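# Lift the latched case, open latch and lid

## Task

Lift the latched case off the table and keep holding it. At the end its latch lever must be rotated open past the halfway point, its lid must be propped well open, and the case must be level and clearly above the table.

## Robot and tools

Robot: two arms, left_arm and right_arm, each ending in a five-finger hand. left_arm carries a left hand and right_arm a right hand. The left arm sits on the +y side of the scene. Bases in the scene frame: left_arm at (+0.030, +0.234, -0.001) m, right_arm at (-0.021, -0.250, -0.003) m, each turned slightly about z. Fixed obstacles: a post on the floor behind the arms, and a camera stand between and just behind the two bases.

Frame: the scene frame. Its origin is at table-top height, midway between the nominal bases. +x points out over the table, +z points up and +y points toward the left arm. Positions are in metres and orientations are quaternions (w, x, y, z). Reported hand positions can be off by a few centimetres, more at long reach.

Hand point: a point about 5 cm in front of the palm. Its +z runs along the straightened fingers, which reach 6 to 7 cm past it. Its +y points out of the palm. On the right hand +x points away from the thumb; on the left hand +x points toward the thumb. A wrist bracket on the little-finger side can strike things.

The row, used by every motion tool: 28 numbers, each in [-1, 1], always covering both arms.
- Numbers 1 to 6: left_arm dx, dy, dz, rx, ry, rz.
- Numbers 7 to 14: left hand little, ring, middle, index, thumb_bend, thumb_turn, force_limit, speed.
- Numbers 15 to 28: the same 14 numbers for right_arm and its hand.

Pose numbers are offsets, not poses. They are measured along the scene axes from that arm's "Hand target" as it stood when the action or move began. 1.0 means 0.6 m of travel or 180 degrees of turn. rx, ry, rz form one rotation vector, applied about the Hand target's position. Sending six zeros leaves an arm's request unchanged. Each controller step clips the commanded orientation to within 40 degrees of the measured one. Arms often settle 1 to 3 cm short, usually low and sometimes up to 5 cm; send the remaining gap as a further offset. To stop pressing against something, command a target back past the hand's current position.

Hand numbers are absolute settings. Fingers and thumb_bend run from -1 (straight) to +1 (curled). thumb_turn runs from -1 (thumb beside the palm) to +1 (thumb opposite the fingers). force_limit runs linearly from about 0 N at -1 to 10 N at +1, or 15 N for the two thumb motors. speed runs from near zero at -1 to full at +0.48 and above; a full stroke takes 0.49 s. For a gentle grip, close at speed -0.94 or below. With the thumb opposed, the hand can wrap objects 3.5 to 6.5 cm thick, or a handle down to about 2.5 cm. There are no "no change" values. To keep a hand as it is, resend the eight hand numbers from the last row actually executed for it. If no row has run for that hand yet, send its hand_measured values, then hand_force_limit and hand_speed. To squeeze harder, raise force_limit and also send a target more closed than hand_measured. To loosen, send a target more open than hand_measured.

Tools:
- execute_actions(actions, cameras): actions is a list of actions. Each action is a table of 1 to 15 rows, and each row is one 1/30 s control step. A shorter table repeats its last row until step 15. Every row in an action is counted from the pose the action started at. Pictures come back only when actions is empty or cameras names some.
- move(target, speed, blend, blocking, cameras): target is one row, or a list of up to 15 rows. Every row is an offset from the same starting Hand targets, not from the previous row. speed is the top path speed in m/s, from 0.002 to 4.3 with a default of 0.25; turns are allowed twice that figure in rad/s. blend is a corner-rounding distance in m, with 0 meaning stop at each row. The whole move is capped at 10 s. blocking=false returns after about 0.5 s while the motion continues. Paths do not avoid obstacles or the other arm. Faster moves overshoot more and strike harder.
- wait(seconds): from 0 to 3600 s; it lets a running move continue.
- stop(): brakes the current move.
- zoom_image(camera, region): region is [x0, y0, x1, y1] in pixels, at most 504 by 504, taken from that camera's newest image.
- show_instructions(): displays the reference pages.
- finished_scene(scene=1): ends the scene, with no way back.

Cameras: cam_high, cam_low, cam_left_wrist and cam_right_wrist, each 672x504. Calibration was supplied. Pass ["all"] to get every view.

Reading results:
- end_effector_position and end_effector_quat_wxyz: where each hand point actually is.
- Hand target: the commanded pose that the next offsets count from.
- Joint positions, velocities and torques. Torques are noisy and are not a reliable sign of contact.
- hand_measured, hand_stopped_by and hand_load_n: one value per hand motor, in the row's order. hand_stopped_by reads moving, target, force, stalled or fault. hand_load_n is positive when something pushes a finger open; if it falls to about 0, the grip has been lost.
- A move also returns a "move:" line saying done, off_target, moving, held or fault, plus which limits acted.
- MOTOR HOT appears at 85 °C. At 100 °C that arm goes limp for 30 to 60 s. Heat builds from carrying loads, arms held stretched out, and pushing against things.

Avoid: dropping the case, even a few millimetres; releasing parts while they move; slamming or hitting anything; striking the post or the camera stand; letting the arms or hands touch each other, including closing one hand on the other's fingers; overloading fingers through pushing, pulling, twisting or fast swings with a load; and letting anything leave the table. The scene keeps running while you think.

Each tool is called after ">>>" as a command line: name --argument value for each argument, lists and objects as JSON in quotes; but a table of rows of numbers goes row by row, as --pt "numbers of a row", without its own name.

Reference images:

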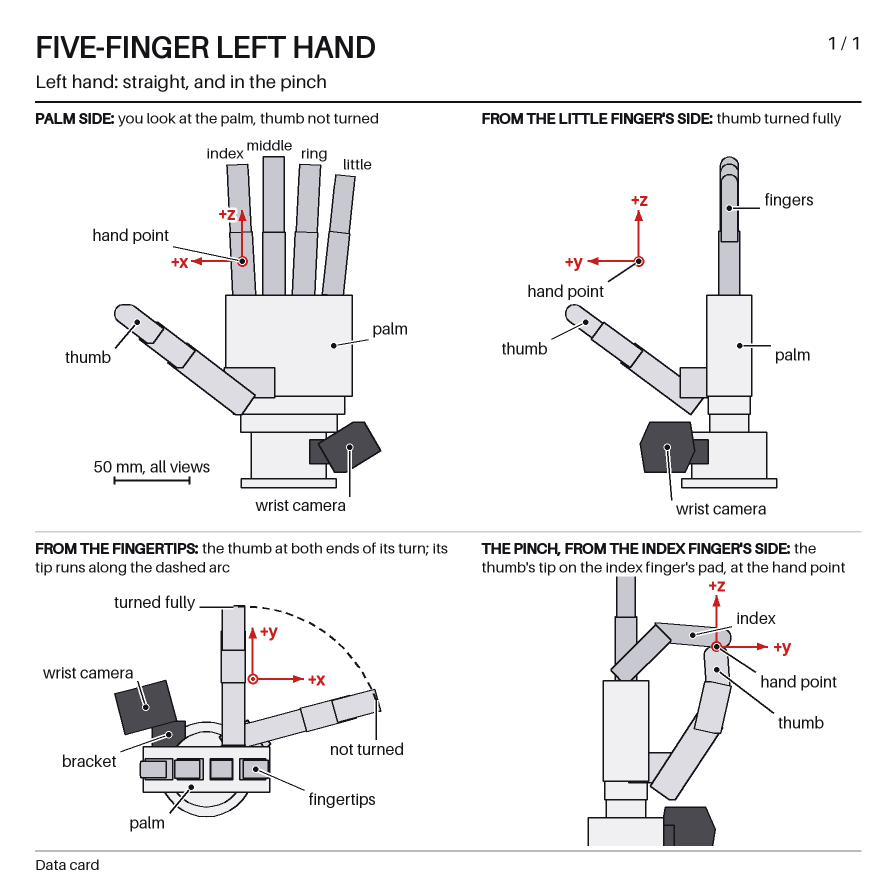

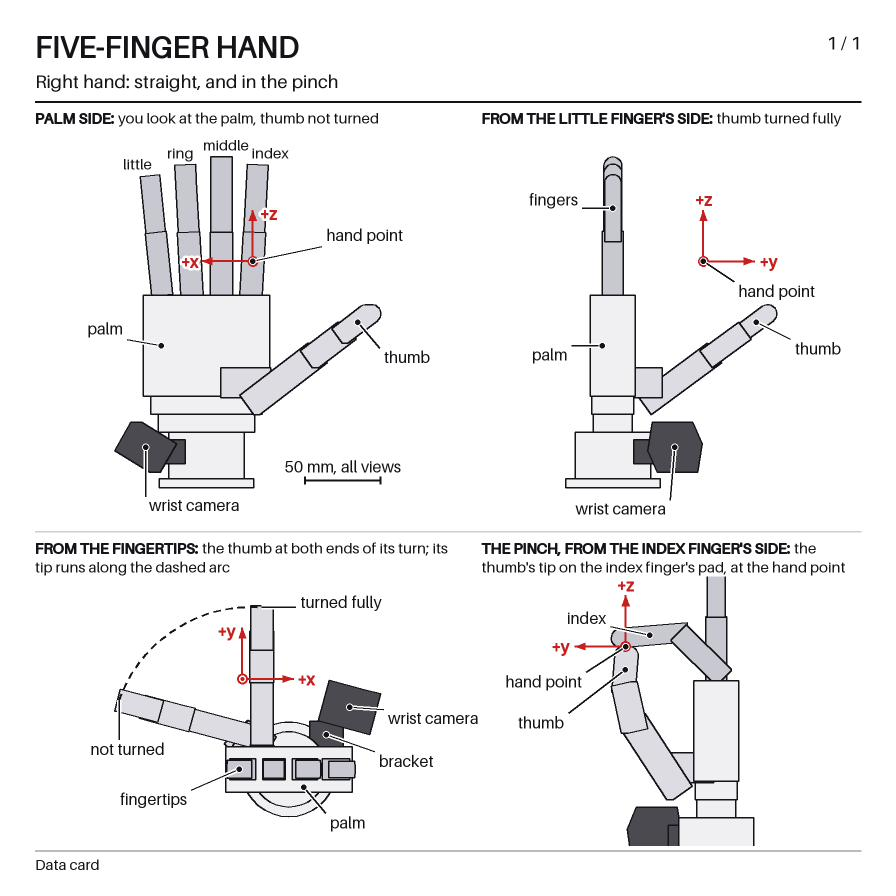

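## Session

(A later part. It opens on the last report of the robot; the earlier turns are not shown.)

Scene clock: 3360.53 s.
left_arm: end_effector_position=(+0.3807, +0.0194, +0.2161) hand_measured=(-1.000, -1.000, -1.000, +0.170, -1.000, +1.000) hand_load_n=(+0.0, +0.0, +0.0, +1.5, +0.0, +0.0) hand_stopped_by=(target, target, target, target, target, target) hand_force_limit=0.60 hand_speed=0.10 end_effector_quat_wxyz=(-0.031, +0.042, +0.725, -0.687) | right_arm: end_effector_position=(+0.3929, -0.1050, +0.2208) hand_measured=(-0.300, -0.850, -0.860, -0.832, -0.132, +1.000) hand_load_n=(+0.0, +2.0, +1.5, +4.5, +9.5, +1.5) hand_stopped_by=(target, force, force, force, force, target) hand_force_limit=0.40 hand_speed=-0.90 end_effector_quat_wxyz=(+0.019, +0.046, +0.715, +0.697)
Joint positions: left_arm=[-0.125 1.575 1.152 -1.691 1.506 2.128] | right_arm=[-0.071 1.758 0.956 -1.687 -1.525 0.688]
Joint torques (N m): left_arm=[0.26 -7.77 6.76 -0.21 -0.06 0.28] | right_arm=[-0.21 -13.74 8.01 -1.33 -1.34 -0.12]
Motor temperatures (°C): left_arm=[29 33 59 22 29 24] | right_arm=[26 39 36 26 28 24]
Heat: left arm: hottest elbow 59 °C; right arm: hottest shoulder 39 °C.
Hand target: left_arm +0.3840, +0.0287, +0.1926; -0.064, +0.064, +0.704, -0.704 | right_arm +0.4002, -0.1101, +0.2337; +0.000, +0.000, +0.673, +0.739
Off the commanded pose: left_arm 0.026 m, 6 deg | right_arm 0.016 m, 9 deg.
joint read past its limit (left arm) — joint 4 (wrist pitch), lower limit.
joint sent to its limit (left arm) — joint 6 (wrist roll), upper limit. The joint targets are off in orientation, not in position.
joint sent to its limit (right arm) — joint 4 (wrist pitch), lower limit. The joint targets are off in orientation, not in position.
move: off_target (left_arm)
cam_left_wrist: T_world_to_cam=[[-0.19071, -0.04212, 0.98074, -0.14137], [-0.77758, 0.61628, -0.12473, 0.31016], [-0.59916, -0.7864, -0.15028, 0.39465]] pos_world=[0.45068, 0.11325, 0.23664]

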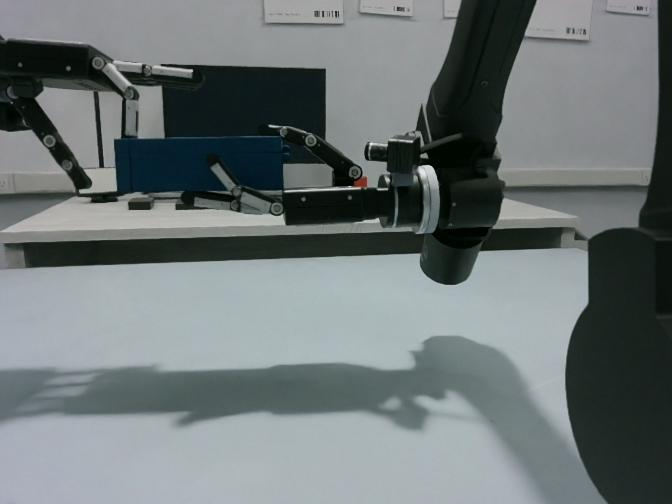

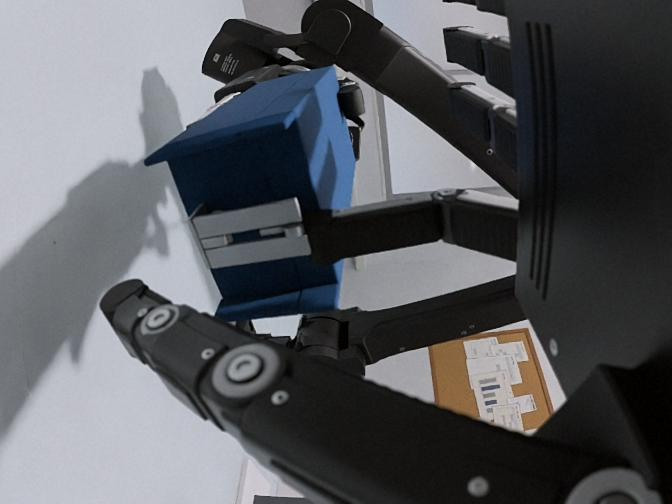

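>>> move --target '[0.0,0.035,-0.01,0,0,0,-1,-1,-1,0.17,-1,1,0.6,0.1,0,0,0,0,0,0,-0.3,-0.6,-0.6,-0.6,0.5,1,0.4,-0.9]' --speed 0.03 --cameras '["cam_low","cam_left_wrist"]'

>>> zoom_image --camera "cam_left_wrist" --region '[180, 160, 360, 320]'

>>> zoom_image --camera "cam_low" --region '[80, 90, 200, 180]'

Scene clock: 3366.33 s.
left_arm: end_effector_position=(+0.3776, +0.0272, +0.2087) hand_measured=(-1.000, -1.000, -1.000, +0.170, -1.000, +1.000) hand_load_n=(+0.0, +0.0, -0.5, +9.0, +0.5, +0.0) hand_stopped_by=(target, target, target, target, target, target) hand_force_limit=0.60 hand_speed=0.10 end_effector_quat_wxyz=(-0.034, +0.033, +0.730, -0.682) | right_arm: end_effector_position=(+0.3915, -0.1017, +0.2170) hand_measured=(-0.300, -0.850, -0.860, -0.832, -0.132, +1.000) hand_load_n=(+0.0, +3.5, +3.0, +6.0, +9.0, +2.0) hand_stopped_by=(target, force, force, force, force, target) hand_force_limit=0.40 hand_speed=-0.90 end_effector_quat_wxyz=(+0.012, +0.044, +0.717, +0.696)
Joint positions: left_arm=[-0.108 1.575 1.134 -1.691 1.489 2.128] | right_arm=[-0.064 1.766 0.956 -1.687 -1.517 0.688]
Joint torques (N m): left_arm=[3.02 -8.41 6.64 -0.12 -0.78 0.28] | right_arm=[-0.62 -14.62 7.84 -1.33 -1.61 -0.13]
Motor temperatures (°C): left_arm=[29 33 59 22 29 24] | right_arm=[26 39 36 26 28 24]
Heat: left arm: hottest elbow 59 °C; right arm: hottest shoulder 39 °C.
Hand target: left_arm +0.3840, +0.0497, +0.1865; -0.064, +0.064, +0.704, -0.704 | right_arm +0.4002, -0.1101, +0.2336; +0.000, +0.000, +0.673, +0.739
Off the commanded pose: left_arm 0.032 m, 6 deg | right_arm 0.021 m, 9 deg.
joint read past its limit (left arm) — joint 4 (wrist pitch), lower limit.
joint sent to its limit (left arm) — joint 6 (wrist roll), upper limit. The joint targets are off in orientation, not in position.
joint sent to its limit (right arm) — joint 4 (wrist pitch), lower limit. The joint targets are off in orientation, not in position.
move: off_target (left_arm)
cam_left_wrist: T_world_to_cam=[[-0.17387, -0.0587, 0.98302, -0.14072], [-0.7846, 0.61151, -0.10226, 0.3001], [-0.59512, -0.78906, -0.15238, 0.39669]] pos_world=[0.44707, 0.12124, 0.22947]

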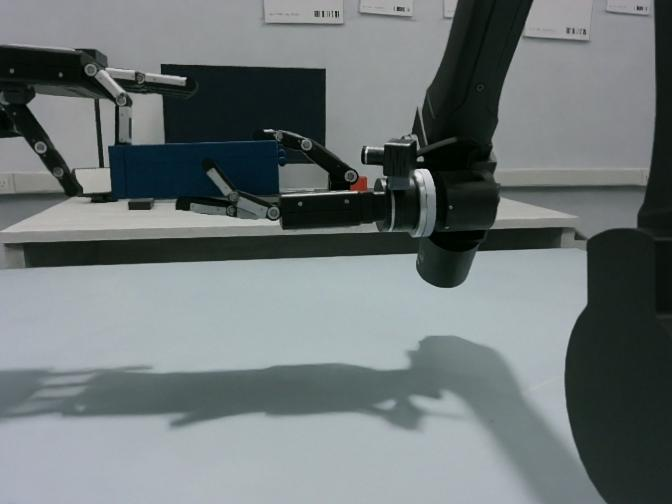

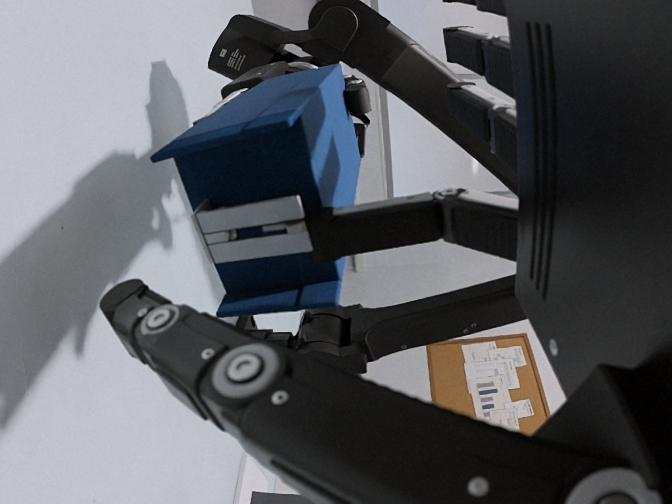

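Scaled by 2.800 from the camera's image (finer frame: 960x720).

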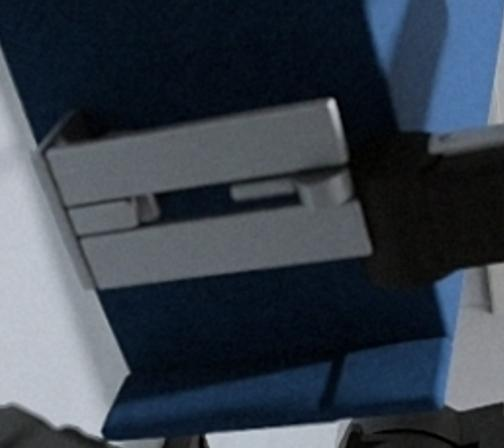

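Scaled by 4.200 from the camera's image (finer frame: 960x720).

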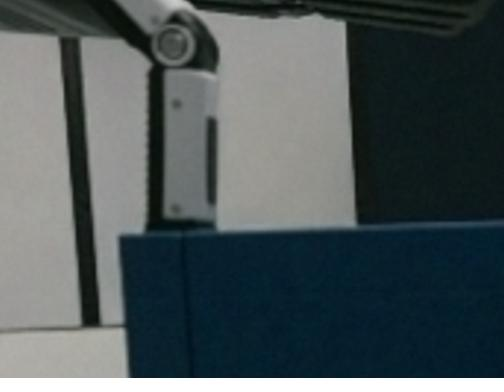

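>>> move --target '[0.0,0.022,-0.008,0,0,0,-1,-1,-1,0.17,-1,1,0.6,0.1,0,0,0,0,0,0,-0.3,-0.6,-0.6,-0.6,0.5,1,0.4,-0.9]' --speed 0.03 --cameras '["cam_low","cam_left_wrist"]'

>>> zoom_image --camera "cam_left_wrist" --region '[180, 160, 360, 320]'

>>> zoom_image --camera "cam_low" --region '[80, 90, 300, 230]'

Scene clock: 3375.73 s.
left_arm: end_effector_position=(+0.3760, +0.0335, +0.2038) hand_measured=(-1.000, -1.000, -1.000, +0.168, -1.000, +1.000) hand_load_n=(+0.0, +0.0, +0.0, +13.0, +0.0, +0.0) hand_stopped_by=(target, target, target, target, target, target) hand_force_limit=0.60 hand_speed=0.10 end_effector_quat_wxyz=(-0.034, +0.027, +0.734, -0.677) | right_arm: end_effector_position=(+0.3903, -0.0978, +0.2148) hand_measured=(-0.300, -0.850, -0.860, -0.832, -0.132, +1.000) hand_load_n=(+0.0, +5.5, +5.0, +8.5, +9.5, +1.5) hand_stopped_by=(target, force, force, force, force, target) hand_force_limit=0.40 hand_speed=-0.90 end_effector_quat_wxyz=(+0.006, +0.042, +0.717, +0.695)
Joint positions: left_arm=[-0.094 1.573 1.122 -1.688 1.476 2.128] | right_arm=[-0.055 1.771 0.956 -1.687 -1.516 0.688]
Joint torques (N m): left_arm=[4.25 -8.64 6.65 -0.09 -1.14 0.29] | right_arm=[-0.97 -14.86 7.76 -1.36 -1.66 -0.14]
Motor temperatures (°C): left_arm=[29 33 58 22 29 24] | right_arm=[26 39 36 26 30 24]
Heat: left arm: hottest elbow 58 °C; right arm: hottest shoulder 39 °C.
Hand target: left_arm +0.3840, +0.0628, +0.1817; -0.064, +0.064, +0.704, -0.705 | right_arm +0.4002, -0.1102, +0.2337; +0.000, +0.000, +0.673, +0.739
Off the commanded pose: left_arm 0.038 m, 7 deg | right_arm 0.025 m, 9 deg.
joint sent to its limit (left arm) — joint 6 (wrist roll), upper limit. The joint targets are off in orientation, not in position.
joint sent to its limit (right arm) — joint 4 (wrist pitch), lower limit. The joint targets are off in orientation, not in position.
move: off_target (left_arm)
cam_left_wrist: T_world_to_cam=[[-0.16716, -0.07132, 0.98335, -0.13804], [-0.78965, 0.60689, -0.09022, 0.29411], [-0.59035, -0.79158, -0.15776, 0.39942]] pos_world=[0.44496, 0.12784, 0.22529]

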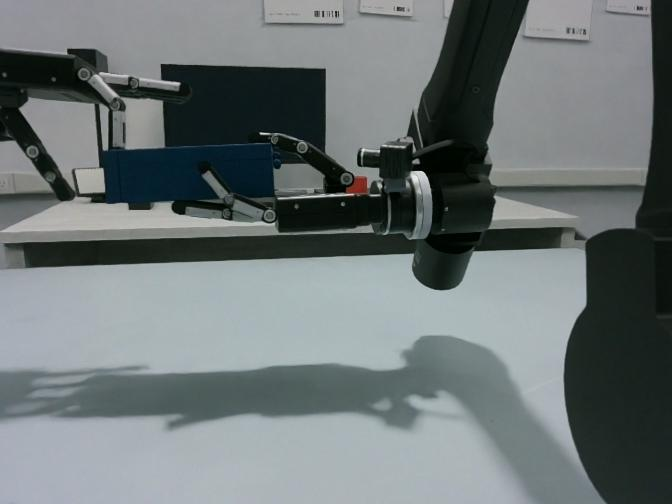

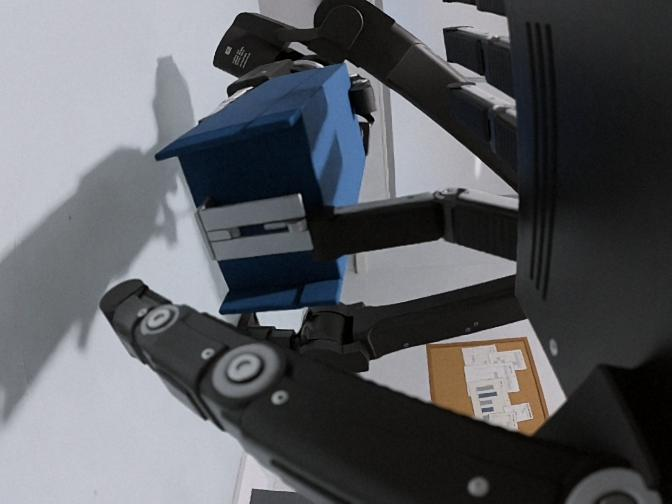

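Scaled by 2.800 from the camera's image (finer frame: 960x720).

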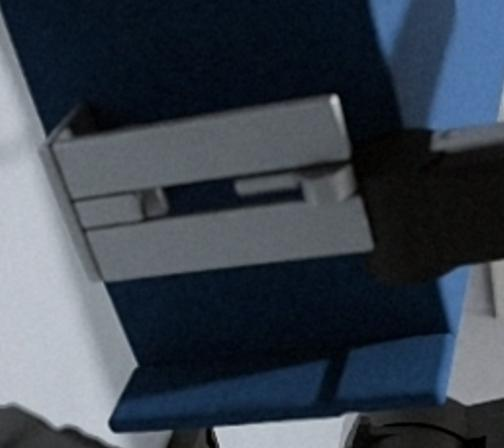

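Scaled by 2.291 from the camera's image (finer frame: 960x720).

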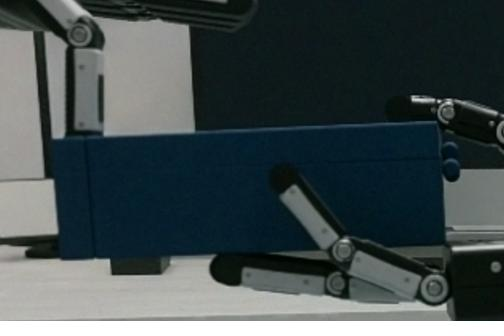

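>>> move --pt "0.0 -0.04 0.01 0 0 0 -1 -1 -1 0.17 -1 1 0.6 0.1 0 0 0 0 0 0 -0.3 -0.6 -0.6 -0.6 0.5 1 0.4 -0.9" --pt "0.0 -0.075 0.04 0 0 0 -1 -1 -1 0.17 -1 1 0.6 0.1 0 0 0 0 0 0 -0.3 -0.6 -0.6 -0.6 0.5 1 0.4 -0.9" --speed 0.03 --blend 0.005 --cameras '["cam_low","cam_left_wrist"]'

>>> zoom_image --camera "cam_left_wrist" --region '[180, 160, 360, 320]'

>>> zoom_image --camera "cam_low" --region '[80, 90, 300, 230]'

Scene clock: 3400.90 s.
left_arm: end_effector_position=(+0.3761, +0.0221, +0.2112) hand_measured=(-1.000, -1.000, -1.000, +0.170, -1.000, +1.000) hand_load_n=(+0.0, +0.0, +0.0, +0.5, +0.0, +0.0) hand_stopped_by=(target, target, target, target, target, target) hand_force_limit=0.60 hand_speed=0.10 end_effector_quat_wxyz=(-0.034, +0.032, +0.724, -0.688) | right_arm: end_effector_position=(+0.3916, -0.1008, +0.2151) hand_measured=(-0.300, -0.850, -0.860, -0.832, -0.132, +1.000) hand_load_n=(+0.0, +3.5, +2.5, +6.0, +10.0, +0.5) hand_stopped_by=(target, force, force, force, force, target) hand_force_limit=0.40 hand_speed=-0.90 end_effector_quat_wxyz=(+0.010, +0.044, +0.717, +0.696)
Joint positions: left_arm=[-0.118 1.573 1.129 -1.69 1.51 2.13] | right_arm=[-0.062 1.772 0.956 -1.687 -1.518 0.685]
Joint torques (N m): left_arm=[-2.49 -7.41 10.36 -0.61 0.49 0.14] | right_arm=[-0.62 -14.86 7.84 -1.36 -1.56 -0.1]
Motor temperatures (°C): left_arm=[29 33 58 22 30 24] | right_arm=[26 40 36 26 32 25]
Heat: left arm: hottest elbow 58 °C; right arm: hottest shoulder 40 °C.
Hand target: left_arm +0.3841, +0.0179, +0.2058; -0.064, +0.064, +0.704, -0.705 | right_arm +0.4002, -0.1101, +0.2335; +0.000, +0.000, +0.673, +0.739
Off the commanded pose: left_arm 0.011 m, 6 deg | right_arm 0.023 m, 9 deg.
joint read past its limit (left arm) — joint 4 (wrist pitch), lower limit.
joint sent to its limit (left arm) — joint 4 (wrist pitch), lower limit. The joint targets are off in orientation, not in position.
joint sent to its limit (right arm) — joint 4 (wrist pitch), lower limit. The joint targets are off in orientation, not in position.
move: off_target (left_arm)
cam_left_wrist: T_world_to_cam=[[-0.1717, -0.04148, 0.98428, -0.14519], [-0.78573, 0.60845, -0.11142, 0.30468], [-0.59427, -0.7925, -0.13706, 0.38872]] pos_world=[0.44547, 0.11665, 0.23014]

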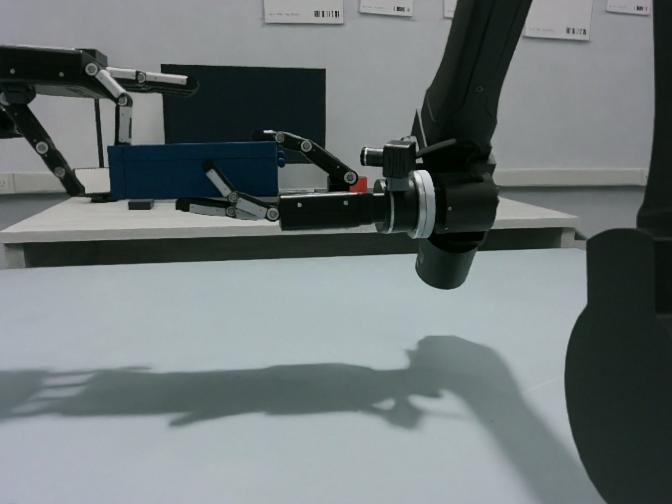

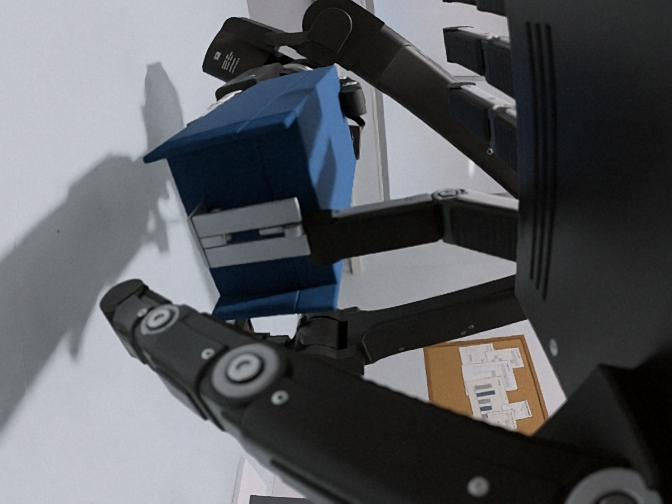

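Scaled by 2.800 from the camera's image (finer frame: 960x720).

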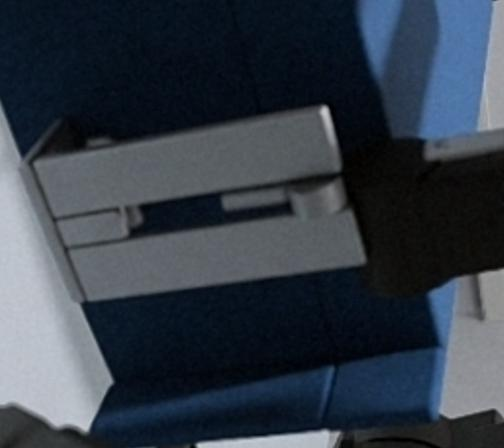

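Scaled by 2.291 from the camera's image (finer frame: 960x720).

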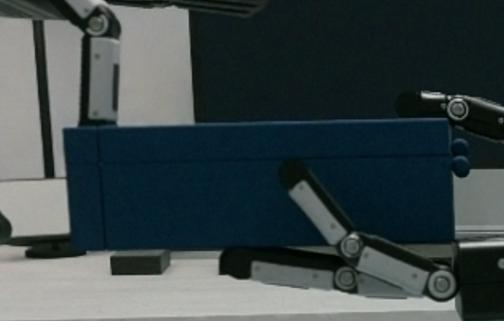

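>>> zoom_image --camera "cam_left_wrist" --region '[245, 190, 325, 270]'

>>> zoom_image --camera "cam_left_wrist" --region '[180, 190, 260, 270]'

Scaled by 6.300 from the camera's image (finer frame: 960x720).

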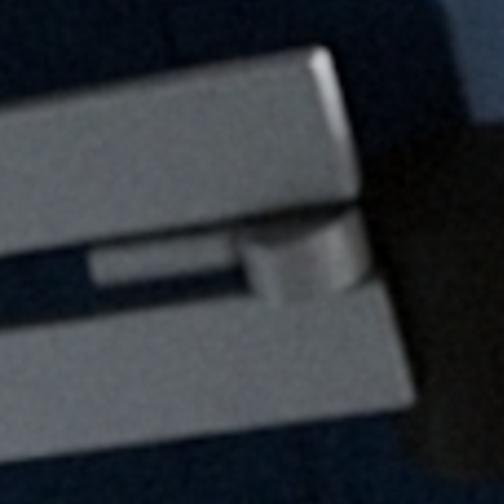

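Scaled by 6.300 from the camera's image (finer frame: 960x720).

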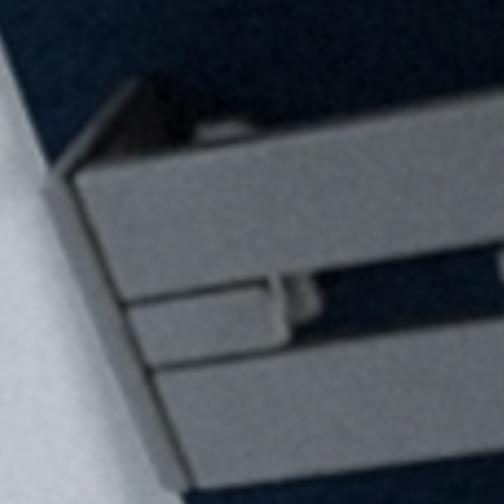

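>>> move --pt "0.0 0.0 0.06 0 0 0 -1 -1 -1 0.17 -1 1 0.6 0.1 0 0 0 0 0 0 -0.3 -0.6 -0.6 -0.6 0.5 1 0.4 -0.9" --pt "0.0 0.25 0.06 0 0 0 -1 -1 -1 -1 -1 1 0.6 0.3 0 0 0.02 0 0 0 -0.3 -0.6 -0.6 -0.6 0.5 1 0.4 -0.9" --speed 0.1 --blend 0.01 --cameras '["cam_low","cam_left_wrist","cam_high"]'

Scene clock: 3541.60 s.
left_arm: end_effector_position=(+0.3880, +0.1643, +0.2412) hand_measured=(-1.000, -1.000, -1.000, -1.000, -1.000, +1.000) hand_load_n=(+0.0, +0.0, +0.0, +0.0, +0.0, +0.0) hand_stopped_by=(target, target, target, target, target, target) hand_force_limit=0.60 hand_speed=0.30 end_effector_quat_wxyz=(+0.075, -0.055, +0.787, -0.610) | right_arm: end_effector_position=(+0.3926, -0.1037, +0.2293) hand_measured=(-0.300, -0.848, -0.860, -0.832, -0.130, +1.000) hand_load_n=(+0.5, +0.5, +0.0, +1.0, +0.0, +0.0) hand_stopped_by=(target, force, force, force, force, target) hand_force_limit=0.40 hand_speed=-0.90 end_effector_quat_wxyz=(+0.025, +0.043, +0.713, +0.699)
Joint positions: left_arm=[0.235 1.402 1.147 -1.69 1.304 2.01] | right_arm=[-0.066 1.738 0.956 -1.687 -1.537 0.698]
Joint torques (N m): left_arm=[-0.44 -9.23 8.36 -0.49 0.69 -0.07] | right_arm=[-0.03 -14.45 8.4 -1.28 -1.03 0.11]
Motor temperatures (°C): left_arm=[28 33 65 22 28 24] | right_arm=[26 41 36 26 33 24]
Heat: left arm: hottest elbow 65 °C; right arm: hottest shoulder 41 °C.
Hand target: left_arm +0.3840, +0.1679, +0.2417; -0.064, +0.064, +0.704, -0.704 | right_arm +0.4002, -0.1101, +0.2456; +0.000, +0.000, +0.673, +0.739
Off the commanded pose: left_arm 0.005 m, 26 deg | right_arm 0.019 m, 9 deg.
joint read past its limit (left arm) — joint 4 (wrist pitch), lower limit.
joint sent to its limit (left arm) — joint 4 (wrist pitch), lower limit. The joint targets are off in orientation, not in position.
joint sent to its limit (right arm) — joint 4 (wrist pitch), lower limit. The joint targets are off in orientation, not in position.
move: off_target (left_arm, right_arm); target 2's new numbers were sent with left_arm's hand 0.005 m and 26 deg from that target
cam_left_wrist: T_world_to_cam=[[-0.17286, -0.28458, 0.94294, -0.11647], [-0.92058, 0.38707, -0.05195, 0.30532], [-0.3502, -0.87704, -0.32889, 0.47801]] pos_world=[0.42834, 0.26791, 0.2829]
Images, in order (width x height): cam_high 672x504, cam_low 672x504, cam_left_wrist 672x504.

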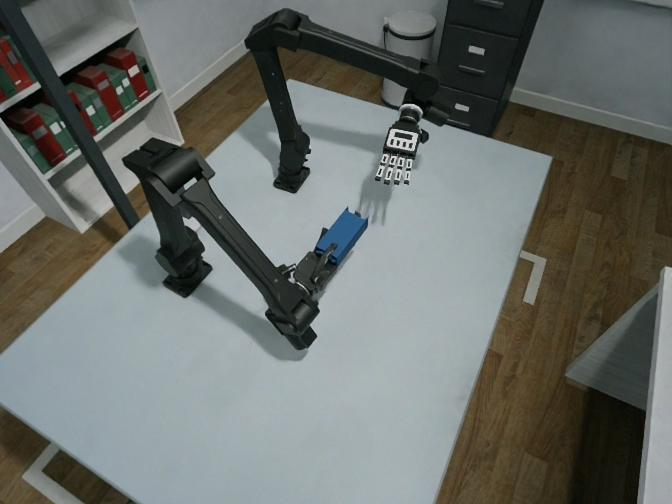

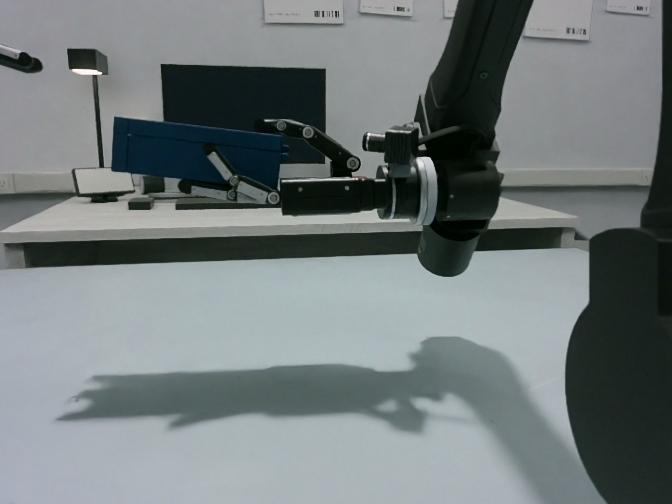

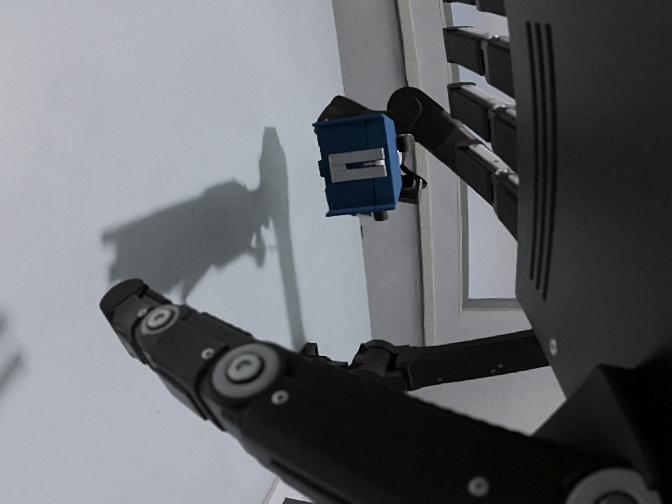

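>>> zoom_image --camera "cam_low" --region '[100, 100, 320, 230]'

>>> wait --seconds 0.2 --cameras '["cam_right_wrist"]'

Scaled by 2.291 from the camera's image (finer frame: 960x720).

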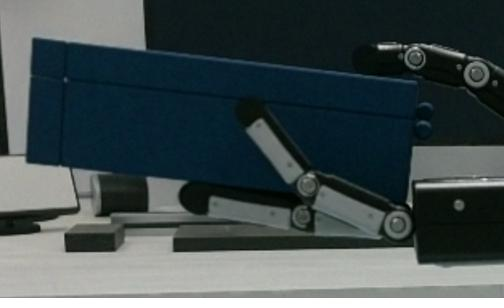

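Scene clock: 3544.53 s.
left_arm: end_effector_position=(+0.3880, +0.1643, +0.2412) hand_measured=(-1.000, -1.000, -1.000, -1.000, -1.000, +1.000) hand_load_n=(+0.0, +0.0, -0.5, +0.0, +0.0, +0.0) hand_stopped_by=(target, target, target, target, target, target) hand_force_limit=0.60 hand_speed=0.30 end_effector_quat_wxyz=(+0.075, -0.055, +0.787, -0.610) | right_arm: end_effector_position=(+0.3926, -0.1037, +0.2293) hand_measured=(-0.300, -0.848, -0.860, -0.832, -0.130, +1.000) hand_load_n=(+0.0, +0.5, +0.0, +1.0, +0.0, +0.0) hand_stopped_by=(target, force, force, force, force, target) hand_force_limit=0.40 hand_speed=-0.90 end_effector_quat_wxyz=(+0.025, +0.043, +0.713, +0.699)
Joint positions: left_arm=[0.235 1.402 1.147 -1.69 1.304 2.01] | right_arm=[-0.066 1.738 0.956 -1.687 -1.537 0.698]
Joint torques (N m): left_arm=[-0.38 -9.05 8.35 -0.47 0.68 -0.07] | right_arm=[-0.15 -14.56 8.31 -1.31 -1.03 0.12]
Motor temperatures (°C): left_arm=[28 32 65 22 28 24] | right_arm=[26 41 36 26 33 24]
Heat: left arm: hottest elbow 65 °C; right arm: hottest shoulder 41 °C.
Hand target: left_arm +0.3840, +0.1679, +0.2417; -0.064, +0.064, +0.704, -0.704 | right_arm +0.4002, -0.1101, +0.2456; +0.000, +0.000, +0.673, +0.739
Off the commanded pose: left_arm 0.005 m, 26 deg | right_arm 0.019 m, 9 deg.
joint read past its limit (left arm) — joint 4 (wrist pitch), lower limit.
wait: 0.20 s; at rest from the start
cam_right_wrist: T_world_to_cam=[[-0.19668, 0.03583, 0.97981, -0.14362], [0.83357, -0.52003, 0.18634, -0.41276], [0.51621, 0.85339, 0.07241, -0.01002]] pos_world=[0.32099, -0.20096, 0.21836]

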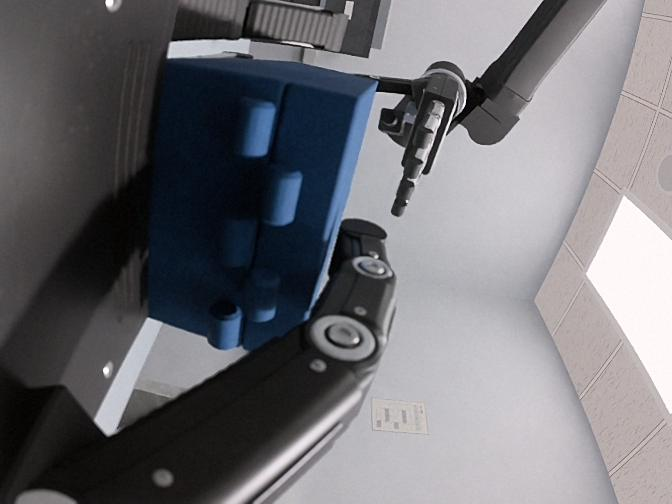

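>>> move --target '[0,0,0,0,0,0,-1,-1,-1,-1,-1,1,0.2,0.3,0,0,0,0,0,0,-0.3,-0.95,-0.95,-0.95,0.5,1,0.4,-0.9]' --speed 0.1 --cameras '["cam_low"]'

>>> zoom_image --camera "cam_low" --region '[100, 100, 320, 230]'

Scene clock: 3557.70 s.
left_arm: end_effector_position=(+0.3880, +0.1643, +0.2412) hand_measured=(-1.000, -1.000, -1.000, -1.000, -1.000, +1.000) hand_load_n=(+0.0, +0.0, +0.0, +0.0, +0.0, +0.0) hand_stopped_by=(target, target, target, target, target, target) hand_force_limit=0.20 hand_speed=0.30 end_effector_quat_wxyz=(+0.075, -0.055, +0.787, -0.610) | right_arm: end_effector_position=(+0.3926, -0.1037, +0.2293) hand_measured=(-0.300, -0.950, -0.950, -0.950, -0.130, +1.000) hand_load_n=(+0.0, +0.5, +1.0, +0.5, +0.0, +0.0) hand_stopped_by=(target, target, target, target, force, target) hand_force_limit=0.40 hand_speed=-0.90 end_effector_quat_wxyz=(+0.025, +0.044, +0.713, +0.699)
Joint positions: left_arm=[0.235 1.402 1.147 -1.69 1.304 2.01] | right_arm=[-0.066 1.738 0.956 -1.687 -1.537 0.698]
Joint torques (N m): left_arm=[-0.5 -9.17 8.31 -0.5 0.69 -0.07] | right_arm=[-0.03 -14.51 8.39 -1.31 -1.02 0.11]
Motor temperatures (°C): left_arm=[28 32 62 22 29 24] | right_arm=[26 40 36 26 32 24]
Heat: left arm: hottest elbow 62 °C; right arm: hottest shoulder 40 °C.
Hand target: left_arm +0.3840, +0.1679, +0.2417; -0.064, +0.064, +0.704, -0.704 | right_arm +0.4002, -0.1101, +0.2456; +0.000, +0.000, +0.673, +0.739
Off the commanded pose: left_arm 0.005 m, 26 deg | right_arm 0.019 m, 9 deg.
joint read past its limit (left arm) — joint 4 (wrist pitch), lower limit.
joint sent to its limit (left arm) — joint 4 (wrist pitch), lower limit. The joint targets are off in orientation, not in position.
joint sent to its limit (right arm) — joint 4 (wrist pitch), lower limit. The joint targets are off in orientation, not in position.
move: done

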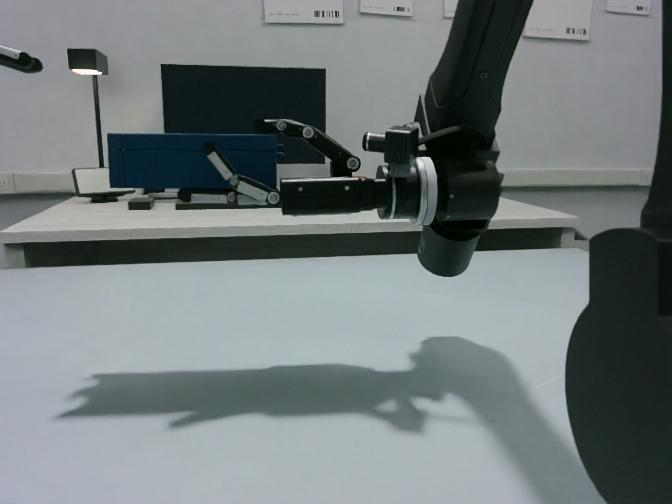

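Scaled by 2.291 from the camera's image (finer frame: 960x720).

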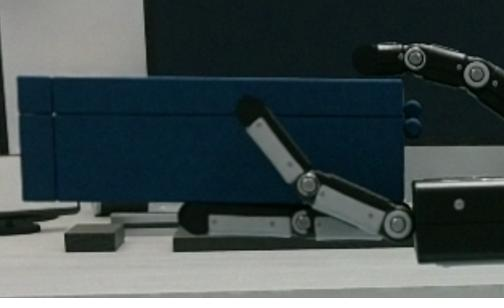

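>>> move --target '[0,0,0,0,0,0,-1,-1,-1,-1,-1,1,0.2,0.3,0,0,0,0,0,0,-0.3,-0.95,-0.95,-0.95,0.45,1,-0.4,-0.9]' --speed 0.1 --cameras '["cam_low"]'

>>> zoom_image --camera "cam_low" --region '[100, 100, 320, 230]'

Scene clock: 3565.80 s.
left_arm: end_effector_position=(+0.3880, +0.1643, +0.2412) hand_measured=(-1.000, -1.000, -1.000, -1.000, -1.000, +1.000) hand_load_n=(+0.0, +0.0, +0.0, +0.0, +0.0, +0.0) hand_stopped_by=(target, target, target, target, target, target) hand_force_limit=0.20 hand_speed=0.30 end_effector_quat_wxyz=(+0.075, -0.055, +0.787, -0.610) | right_arm: end_effector_position=(+0.3926, -0.1037, +0.2293) hand_measured=(-0.300, -0.950, -0.950, -0.950, +0.006, +1.000) hand_load_n=(+0.0, +1.0, +1.0, +0.5, +5.0, +0.0) hand_stopped_by=(target, target, target, target, force, target) hand_force_limit=-0.40 hand_speed=-0.90 end_effector_quat_wxyz=(+0.025, +0.044, +0.713, +0.699)
Joint positions: left_arm=[0.235 1.402 1.147 -1.69 1.304 2.01] | right_arm=[-0.066 1.738 0.956 -1.687 -1.537 0.698]
Joint torques (N m): left_arm=[-0.44 -9.23 8.34 -0.47 0.69 -0.07] | right_arm=[-0.09 -14.45 8.39 -1.26 -1.02 0.12]
Motor temperatures (°C): left_arm=[28 32 61 22 29 24] | right_arm=[26 40 36 26 31 24]
Heat: left arm: hottest elbow 61 °C; right arm: hottest shoulder 40 °C.
Hand target: left_arm +0.3840, +0.1679, +0.2417; -0.064, +0.064, +0.704, -0.704 | right_arm +0.4002, -0.1101, +0.2456; +0.000, +0.000, +0.673, +0.739
Off the commanded pose: left_arm 0.005 m, 26 deg | right_arm 0.019 m, 9 deg.
joint read past its limit (left arm) — joint 4 (wrist pitch), lower limit.
joint sent to its limit (left arm) — joint 4 (wrist pitch), lower limit. The joint targets are off in orientation, not in position.
joint sent to its limit (right arm) — joint 4 (wrist pitch), lower limit. The joint targets are off in orientation, not in position.
move: done

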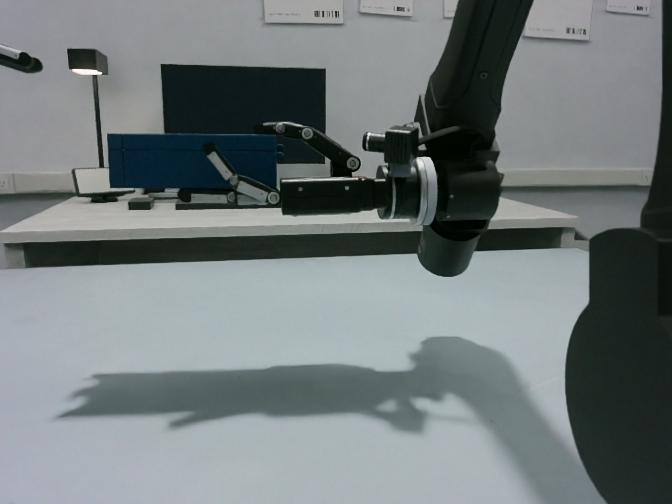

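Scaled by 2.291 from the camera's image (finer frame: 960x720).

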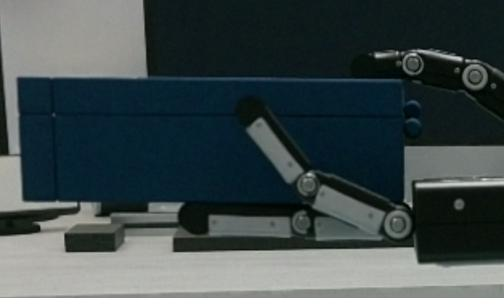

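>>> move --pt "0.0 0.0 0.02 -0.218 0.478 0.301 -1 -1 -1 -0.2 -0.3 1 0.2 0.3 0 0 0 0 0 0 -0.3 -0.95 -0.95 -0.95 0.45 1 -0.4 -0.9" --speed 0.25 --cameras '["cam_low","cam_left_wrist","cam_high"]'

Scene clock: 3593.63 s.
left_arm: end_effector_position=(+0.3811, +0.1636, +0.2612) hand_measured=(-1.000, -1.000, -1.000, -0.200, -0.300, +1.000) hand_load_n=(+0.0, +0.0, +0.0, +0.0, +0.0, -0.5) hand_stopped_by=(target, target, target, target, target, target) hand_force_limit=0.20 hand_speed=0.30 end_effector_quat_wxyz=(+0.381, +0.574, -0.412, +0.597) | right_arm: end_effector_position=(+0.3926, -0.1037, +0.2293) hand_measured=(-0.300, -0.950, -0.950, -0.950, +0.006, +1.000) hand_load_n=(+0.0, +0.5, +1.0, +1.0, +5.0, +0.0) hand_stopped_by=(target, target, target, target, force, target) hand_force_limit=-0.40 hand_speed=-0.90 end_effector_quat_wxyz=(+0.025, +0.044, +0.713, +0.699)
Joint positions: left_arm=[0.32 1.592 0.984 -1.69 1.574 0.781] | right_arm=[-0.066 1.738 0.956 -1.687 -1.537 0.698]
Joint torques (N m): left_arm=[-0.09 -7.71 6.42 -0.77 0.82 -0.09] | right_arm=[-0.21 -14.33 8.35 -1.36 -1.02 0.11]
Motor temperatures (°C): left_arm=[28 32 58 22 29 24] | right_arm=[26 40 37 26 30 24]
Heat: left arm: hottest elbow 58 °C; right arm: hottest shoulder 40 °C.
Hand target: left_arm +0.3840, +0.1679, +0.2537; +0.186, +0.682, -0.187, +0.682 | right_arm +0.4002, -0.1101, +0.2456; +0.000, +0.000, +0.673, +0.739
Off the commanded pose: left_arm 0.009 m, 38 deg | right_arm 0.019 m, 9 deg.
joint read past its limit (left arm) — joint 4 (wrist pitch), lower limit.
joint sent to its limit (left arm) — joint 4 (wrist pitch), lower limit; joint 5 (wrist yaw), upper limit. The joint targets are off in orientation, not in position.
joint sent to its limit (right arm) — joint 4 (wrist pitch), lower limit. The joint targets are off in orientation, not in position.
move: off_target (left_arm)
cam_left_wrist: T_world_to_cam=[[0.9073, 0.35471, 0.22581, -0.46565], [-0.37066, 0.42112, 0.82781, -0.14469], [0.19854, -0.83477, 0.51356, 0.04555]] pos_world=[0.35981, 0.26412, 0.20153]
Images, in order (width x height): cam_high 672x504, cam_low 672x504, cam_left_wrist 672x504.

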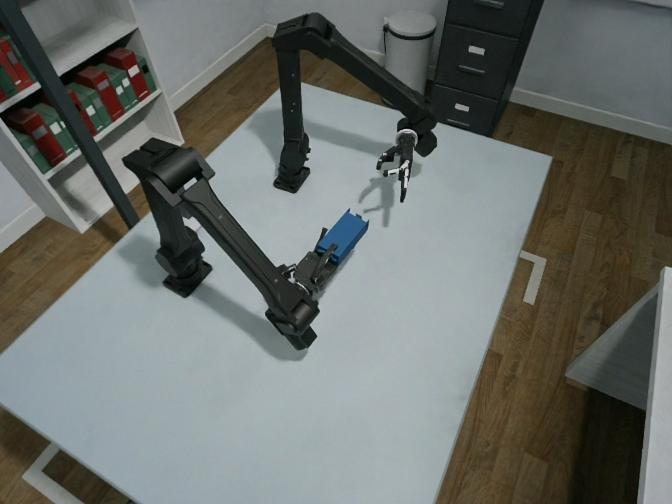

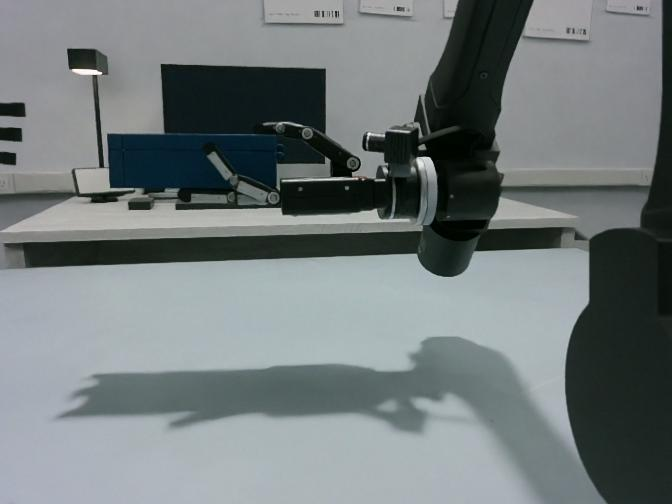

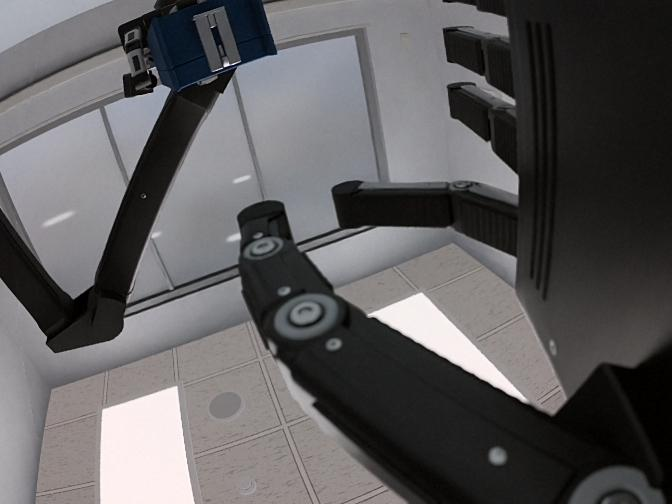

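>>> move --pt "-0.04 0.02 0.05 0.4504 0.2573 -0.2568 -1 -1 -1 -0.2 -0.3 1 0.2 0.3 0 0 0 0 0 0 -0.3 -0.95 -0.95 -0.95 0.45 1 -0.4 -0.9" --speed 0.3 --cameras '["cam_high"]'

Scene clock: 3607.97 s.
left_arm: end_effector_position=(+0.3486, +0.1837, +0.2758) hand_measured=(-1.000, -1.000, -1.000, -0.200, -0.300, +1.000) hand_load_n=(+0.0, +0.0, +0.0, +0.0, +0.0, +0.0) hand_stopped_by=(target, target, target, target, target, target) hand_force_limit=0.20 hand_speed=0.30 end_effector_quat_wxyz=(+0.006, +0.706, -0.709, -0.004) | right_arm: end_effector_position=(+0.3926, -0.1037, +0.2293) hand_measured=(-0.300, -0.950, -0.950, -0.950, +0.006, +1.000) hand_load_n=(+0.0, +0.5, +1.0, +0.5, +4.5, +0.0) hand_stopped_by=(target, target, target, target, force, target) hand_force_limit=-0.40 hand_speed=-0.90 end_effector_quat_wxyz=(+0.025, +0.044, +0.713, +0.699)
Joint positions: left_arm=[-0.105 1.343 1.421 -1.662 0.004 -0.044] | right_arm=[-0.066 1.738 0.956 -1.687 -1.537 0.698]
Joint torques (N m): left_arm=[-2.14 -6.95 13.35 -0.35 -0.21 -0.05] | right_arm=[-0.03 -14.62 8.4 -1.29 -1.01 0.1]
Motor temperatures (°C): left_arm=[28 32 58 22 29 24] | right_arm=[26 39 37 26 30 24]
Heat: left arm: hottest elbow 58 °C; right arm: hottest shoulder 39 °C.
Hand target: left_arm +0.3601, +0.1799, +0.2837; +0.000, +0.707, -0.707, +0.000 | right_arm +0.4002, -0.1101, +0.2456; +0.000, +0.000, +0.673, +0.739
Off the commanded pose: left_arm 0.014 m, 1 deg | right_arm 0.019 m, 9 deg.
joint sent to its limit (right arm) — joint 4 (wrist pitch), lower limit. The joint targets are off in orientation, not in position.
move: off_target (left_arm)

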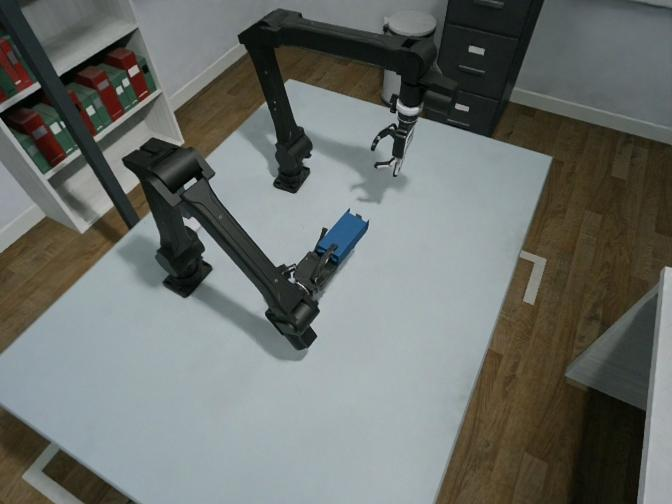

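>>> move --pt "-0.03 0.0 -0.02 0 -0.5 0 -1 -1 -1 -0.2 -0.3 1 0.2 0.3 0 0 0 0 0 0 -0.3 -0.95 -0.95 -0.95 0.45 1 -0.4 -0.9" --speed 0.3 --cameras '["cam_high"]'

Scene clock: 3614.47 s.
left_arm: end_effector_position=(+0.3436, +0.1824, +0.2718) hand_measured=(-1.000, -1.000, -1.000, -0.200, -0.300, +1.000) hand_load_n=(+0.0, +0.0, +0.0, +0.0, +0.0, +0.0) hand_stopped_by=(target, target, target, target, target, target) hand_force_limit=0.20 hand_speed=0.30 end_effector_quat_wxyz=(+0.496, -0.509, +0.499, -0.497) | right_arm: end_effector_position=(+0.3926, -0.1037, +0.2293) hand_measured=(-0.300, -0.950, -0.950, -0.950, +0.006, +1.000) hand_load_n=(+0.0, +1.0, +1.0, +0.5, +5.0, +0.0) hand_stopped_by=(target, target, target, target, force, target) hand_force_limit=-0.40 hand_speed=-0.90 end_effector_quat_wxyz=(+0.025, +0.044, +0.713, +0.699)
Joint positions: left_arm=[-0.232 0.237 0.373 -0.15 -0.184 -0.013] | right_arm=[-0.066 1.738 0.956 -1.687 -1.537 0.698]
Joint torques (N m): left_arm=[-2.43 1.9 10.67 1.77 -0.21 0.16] | right_arm=[-0.09 -14.45 8.4 -1.31 -1.01 0.11]
Motor temperatures (°C): left_arm=[28 32 59 22 29 24] | right_arm=[26 39 37 26 30 24]
Heat: left arm: hottest elbow 59 °C; right arm: hottest shoulder 39 °C.
Hand target: left_arm +0.3420, +0.1798, +0.2715; +0.500, -0.500, +0.500, -0.500 | right_arm +0.4002, -0.1101, +0.2456; +0.000, +0.000, +0.673, +0.739
Off the commanded pose: left_arm 0.003 m, 1 deg | right_arm 0.019 m, 9 deg.
joint sent to its limit (right arm) — joint 4 (wrist pitch), lower limit. The joint targets are off in orientation, not in position.
move: done

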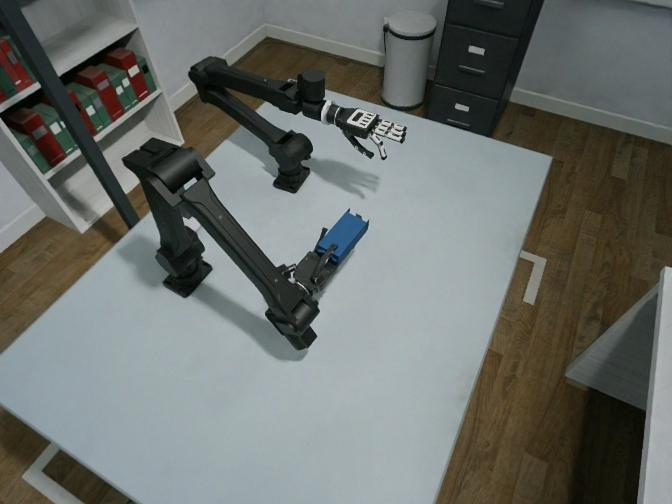

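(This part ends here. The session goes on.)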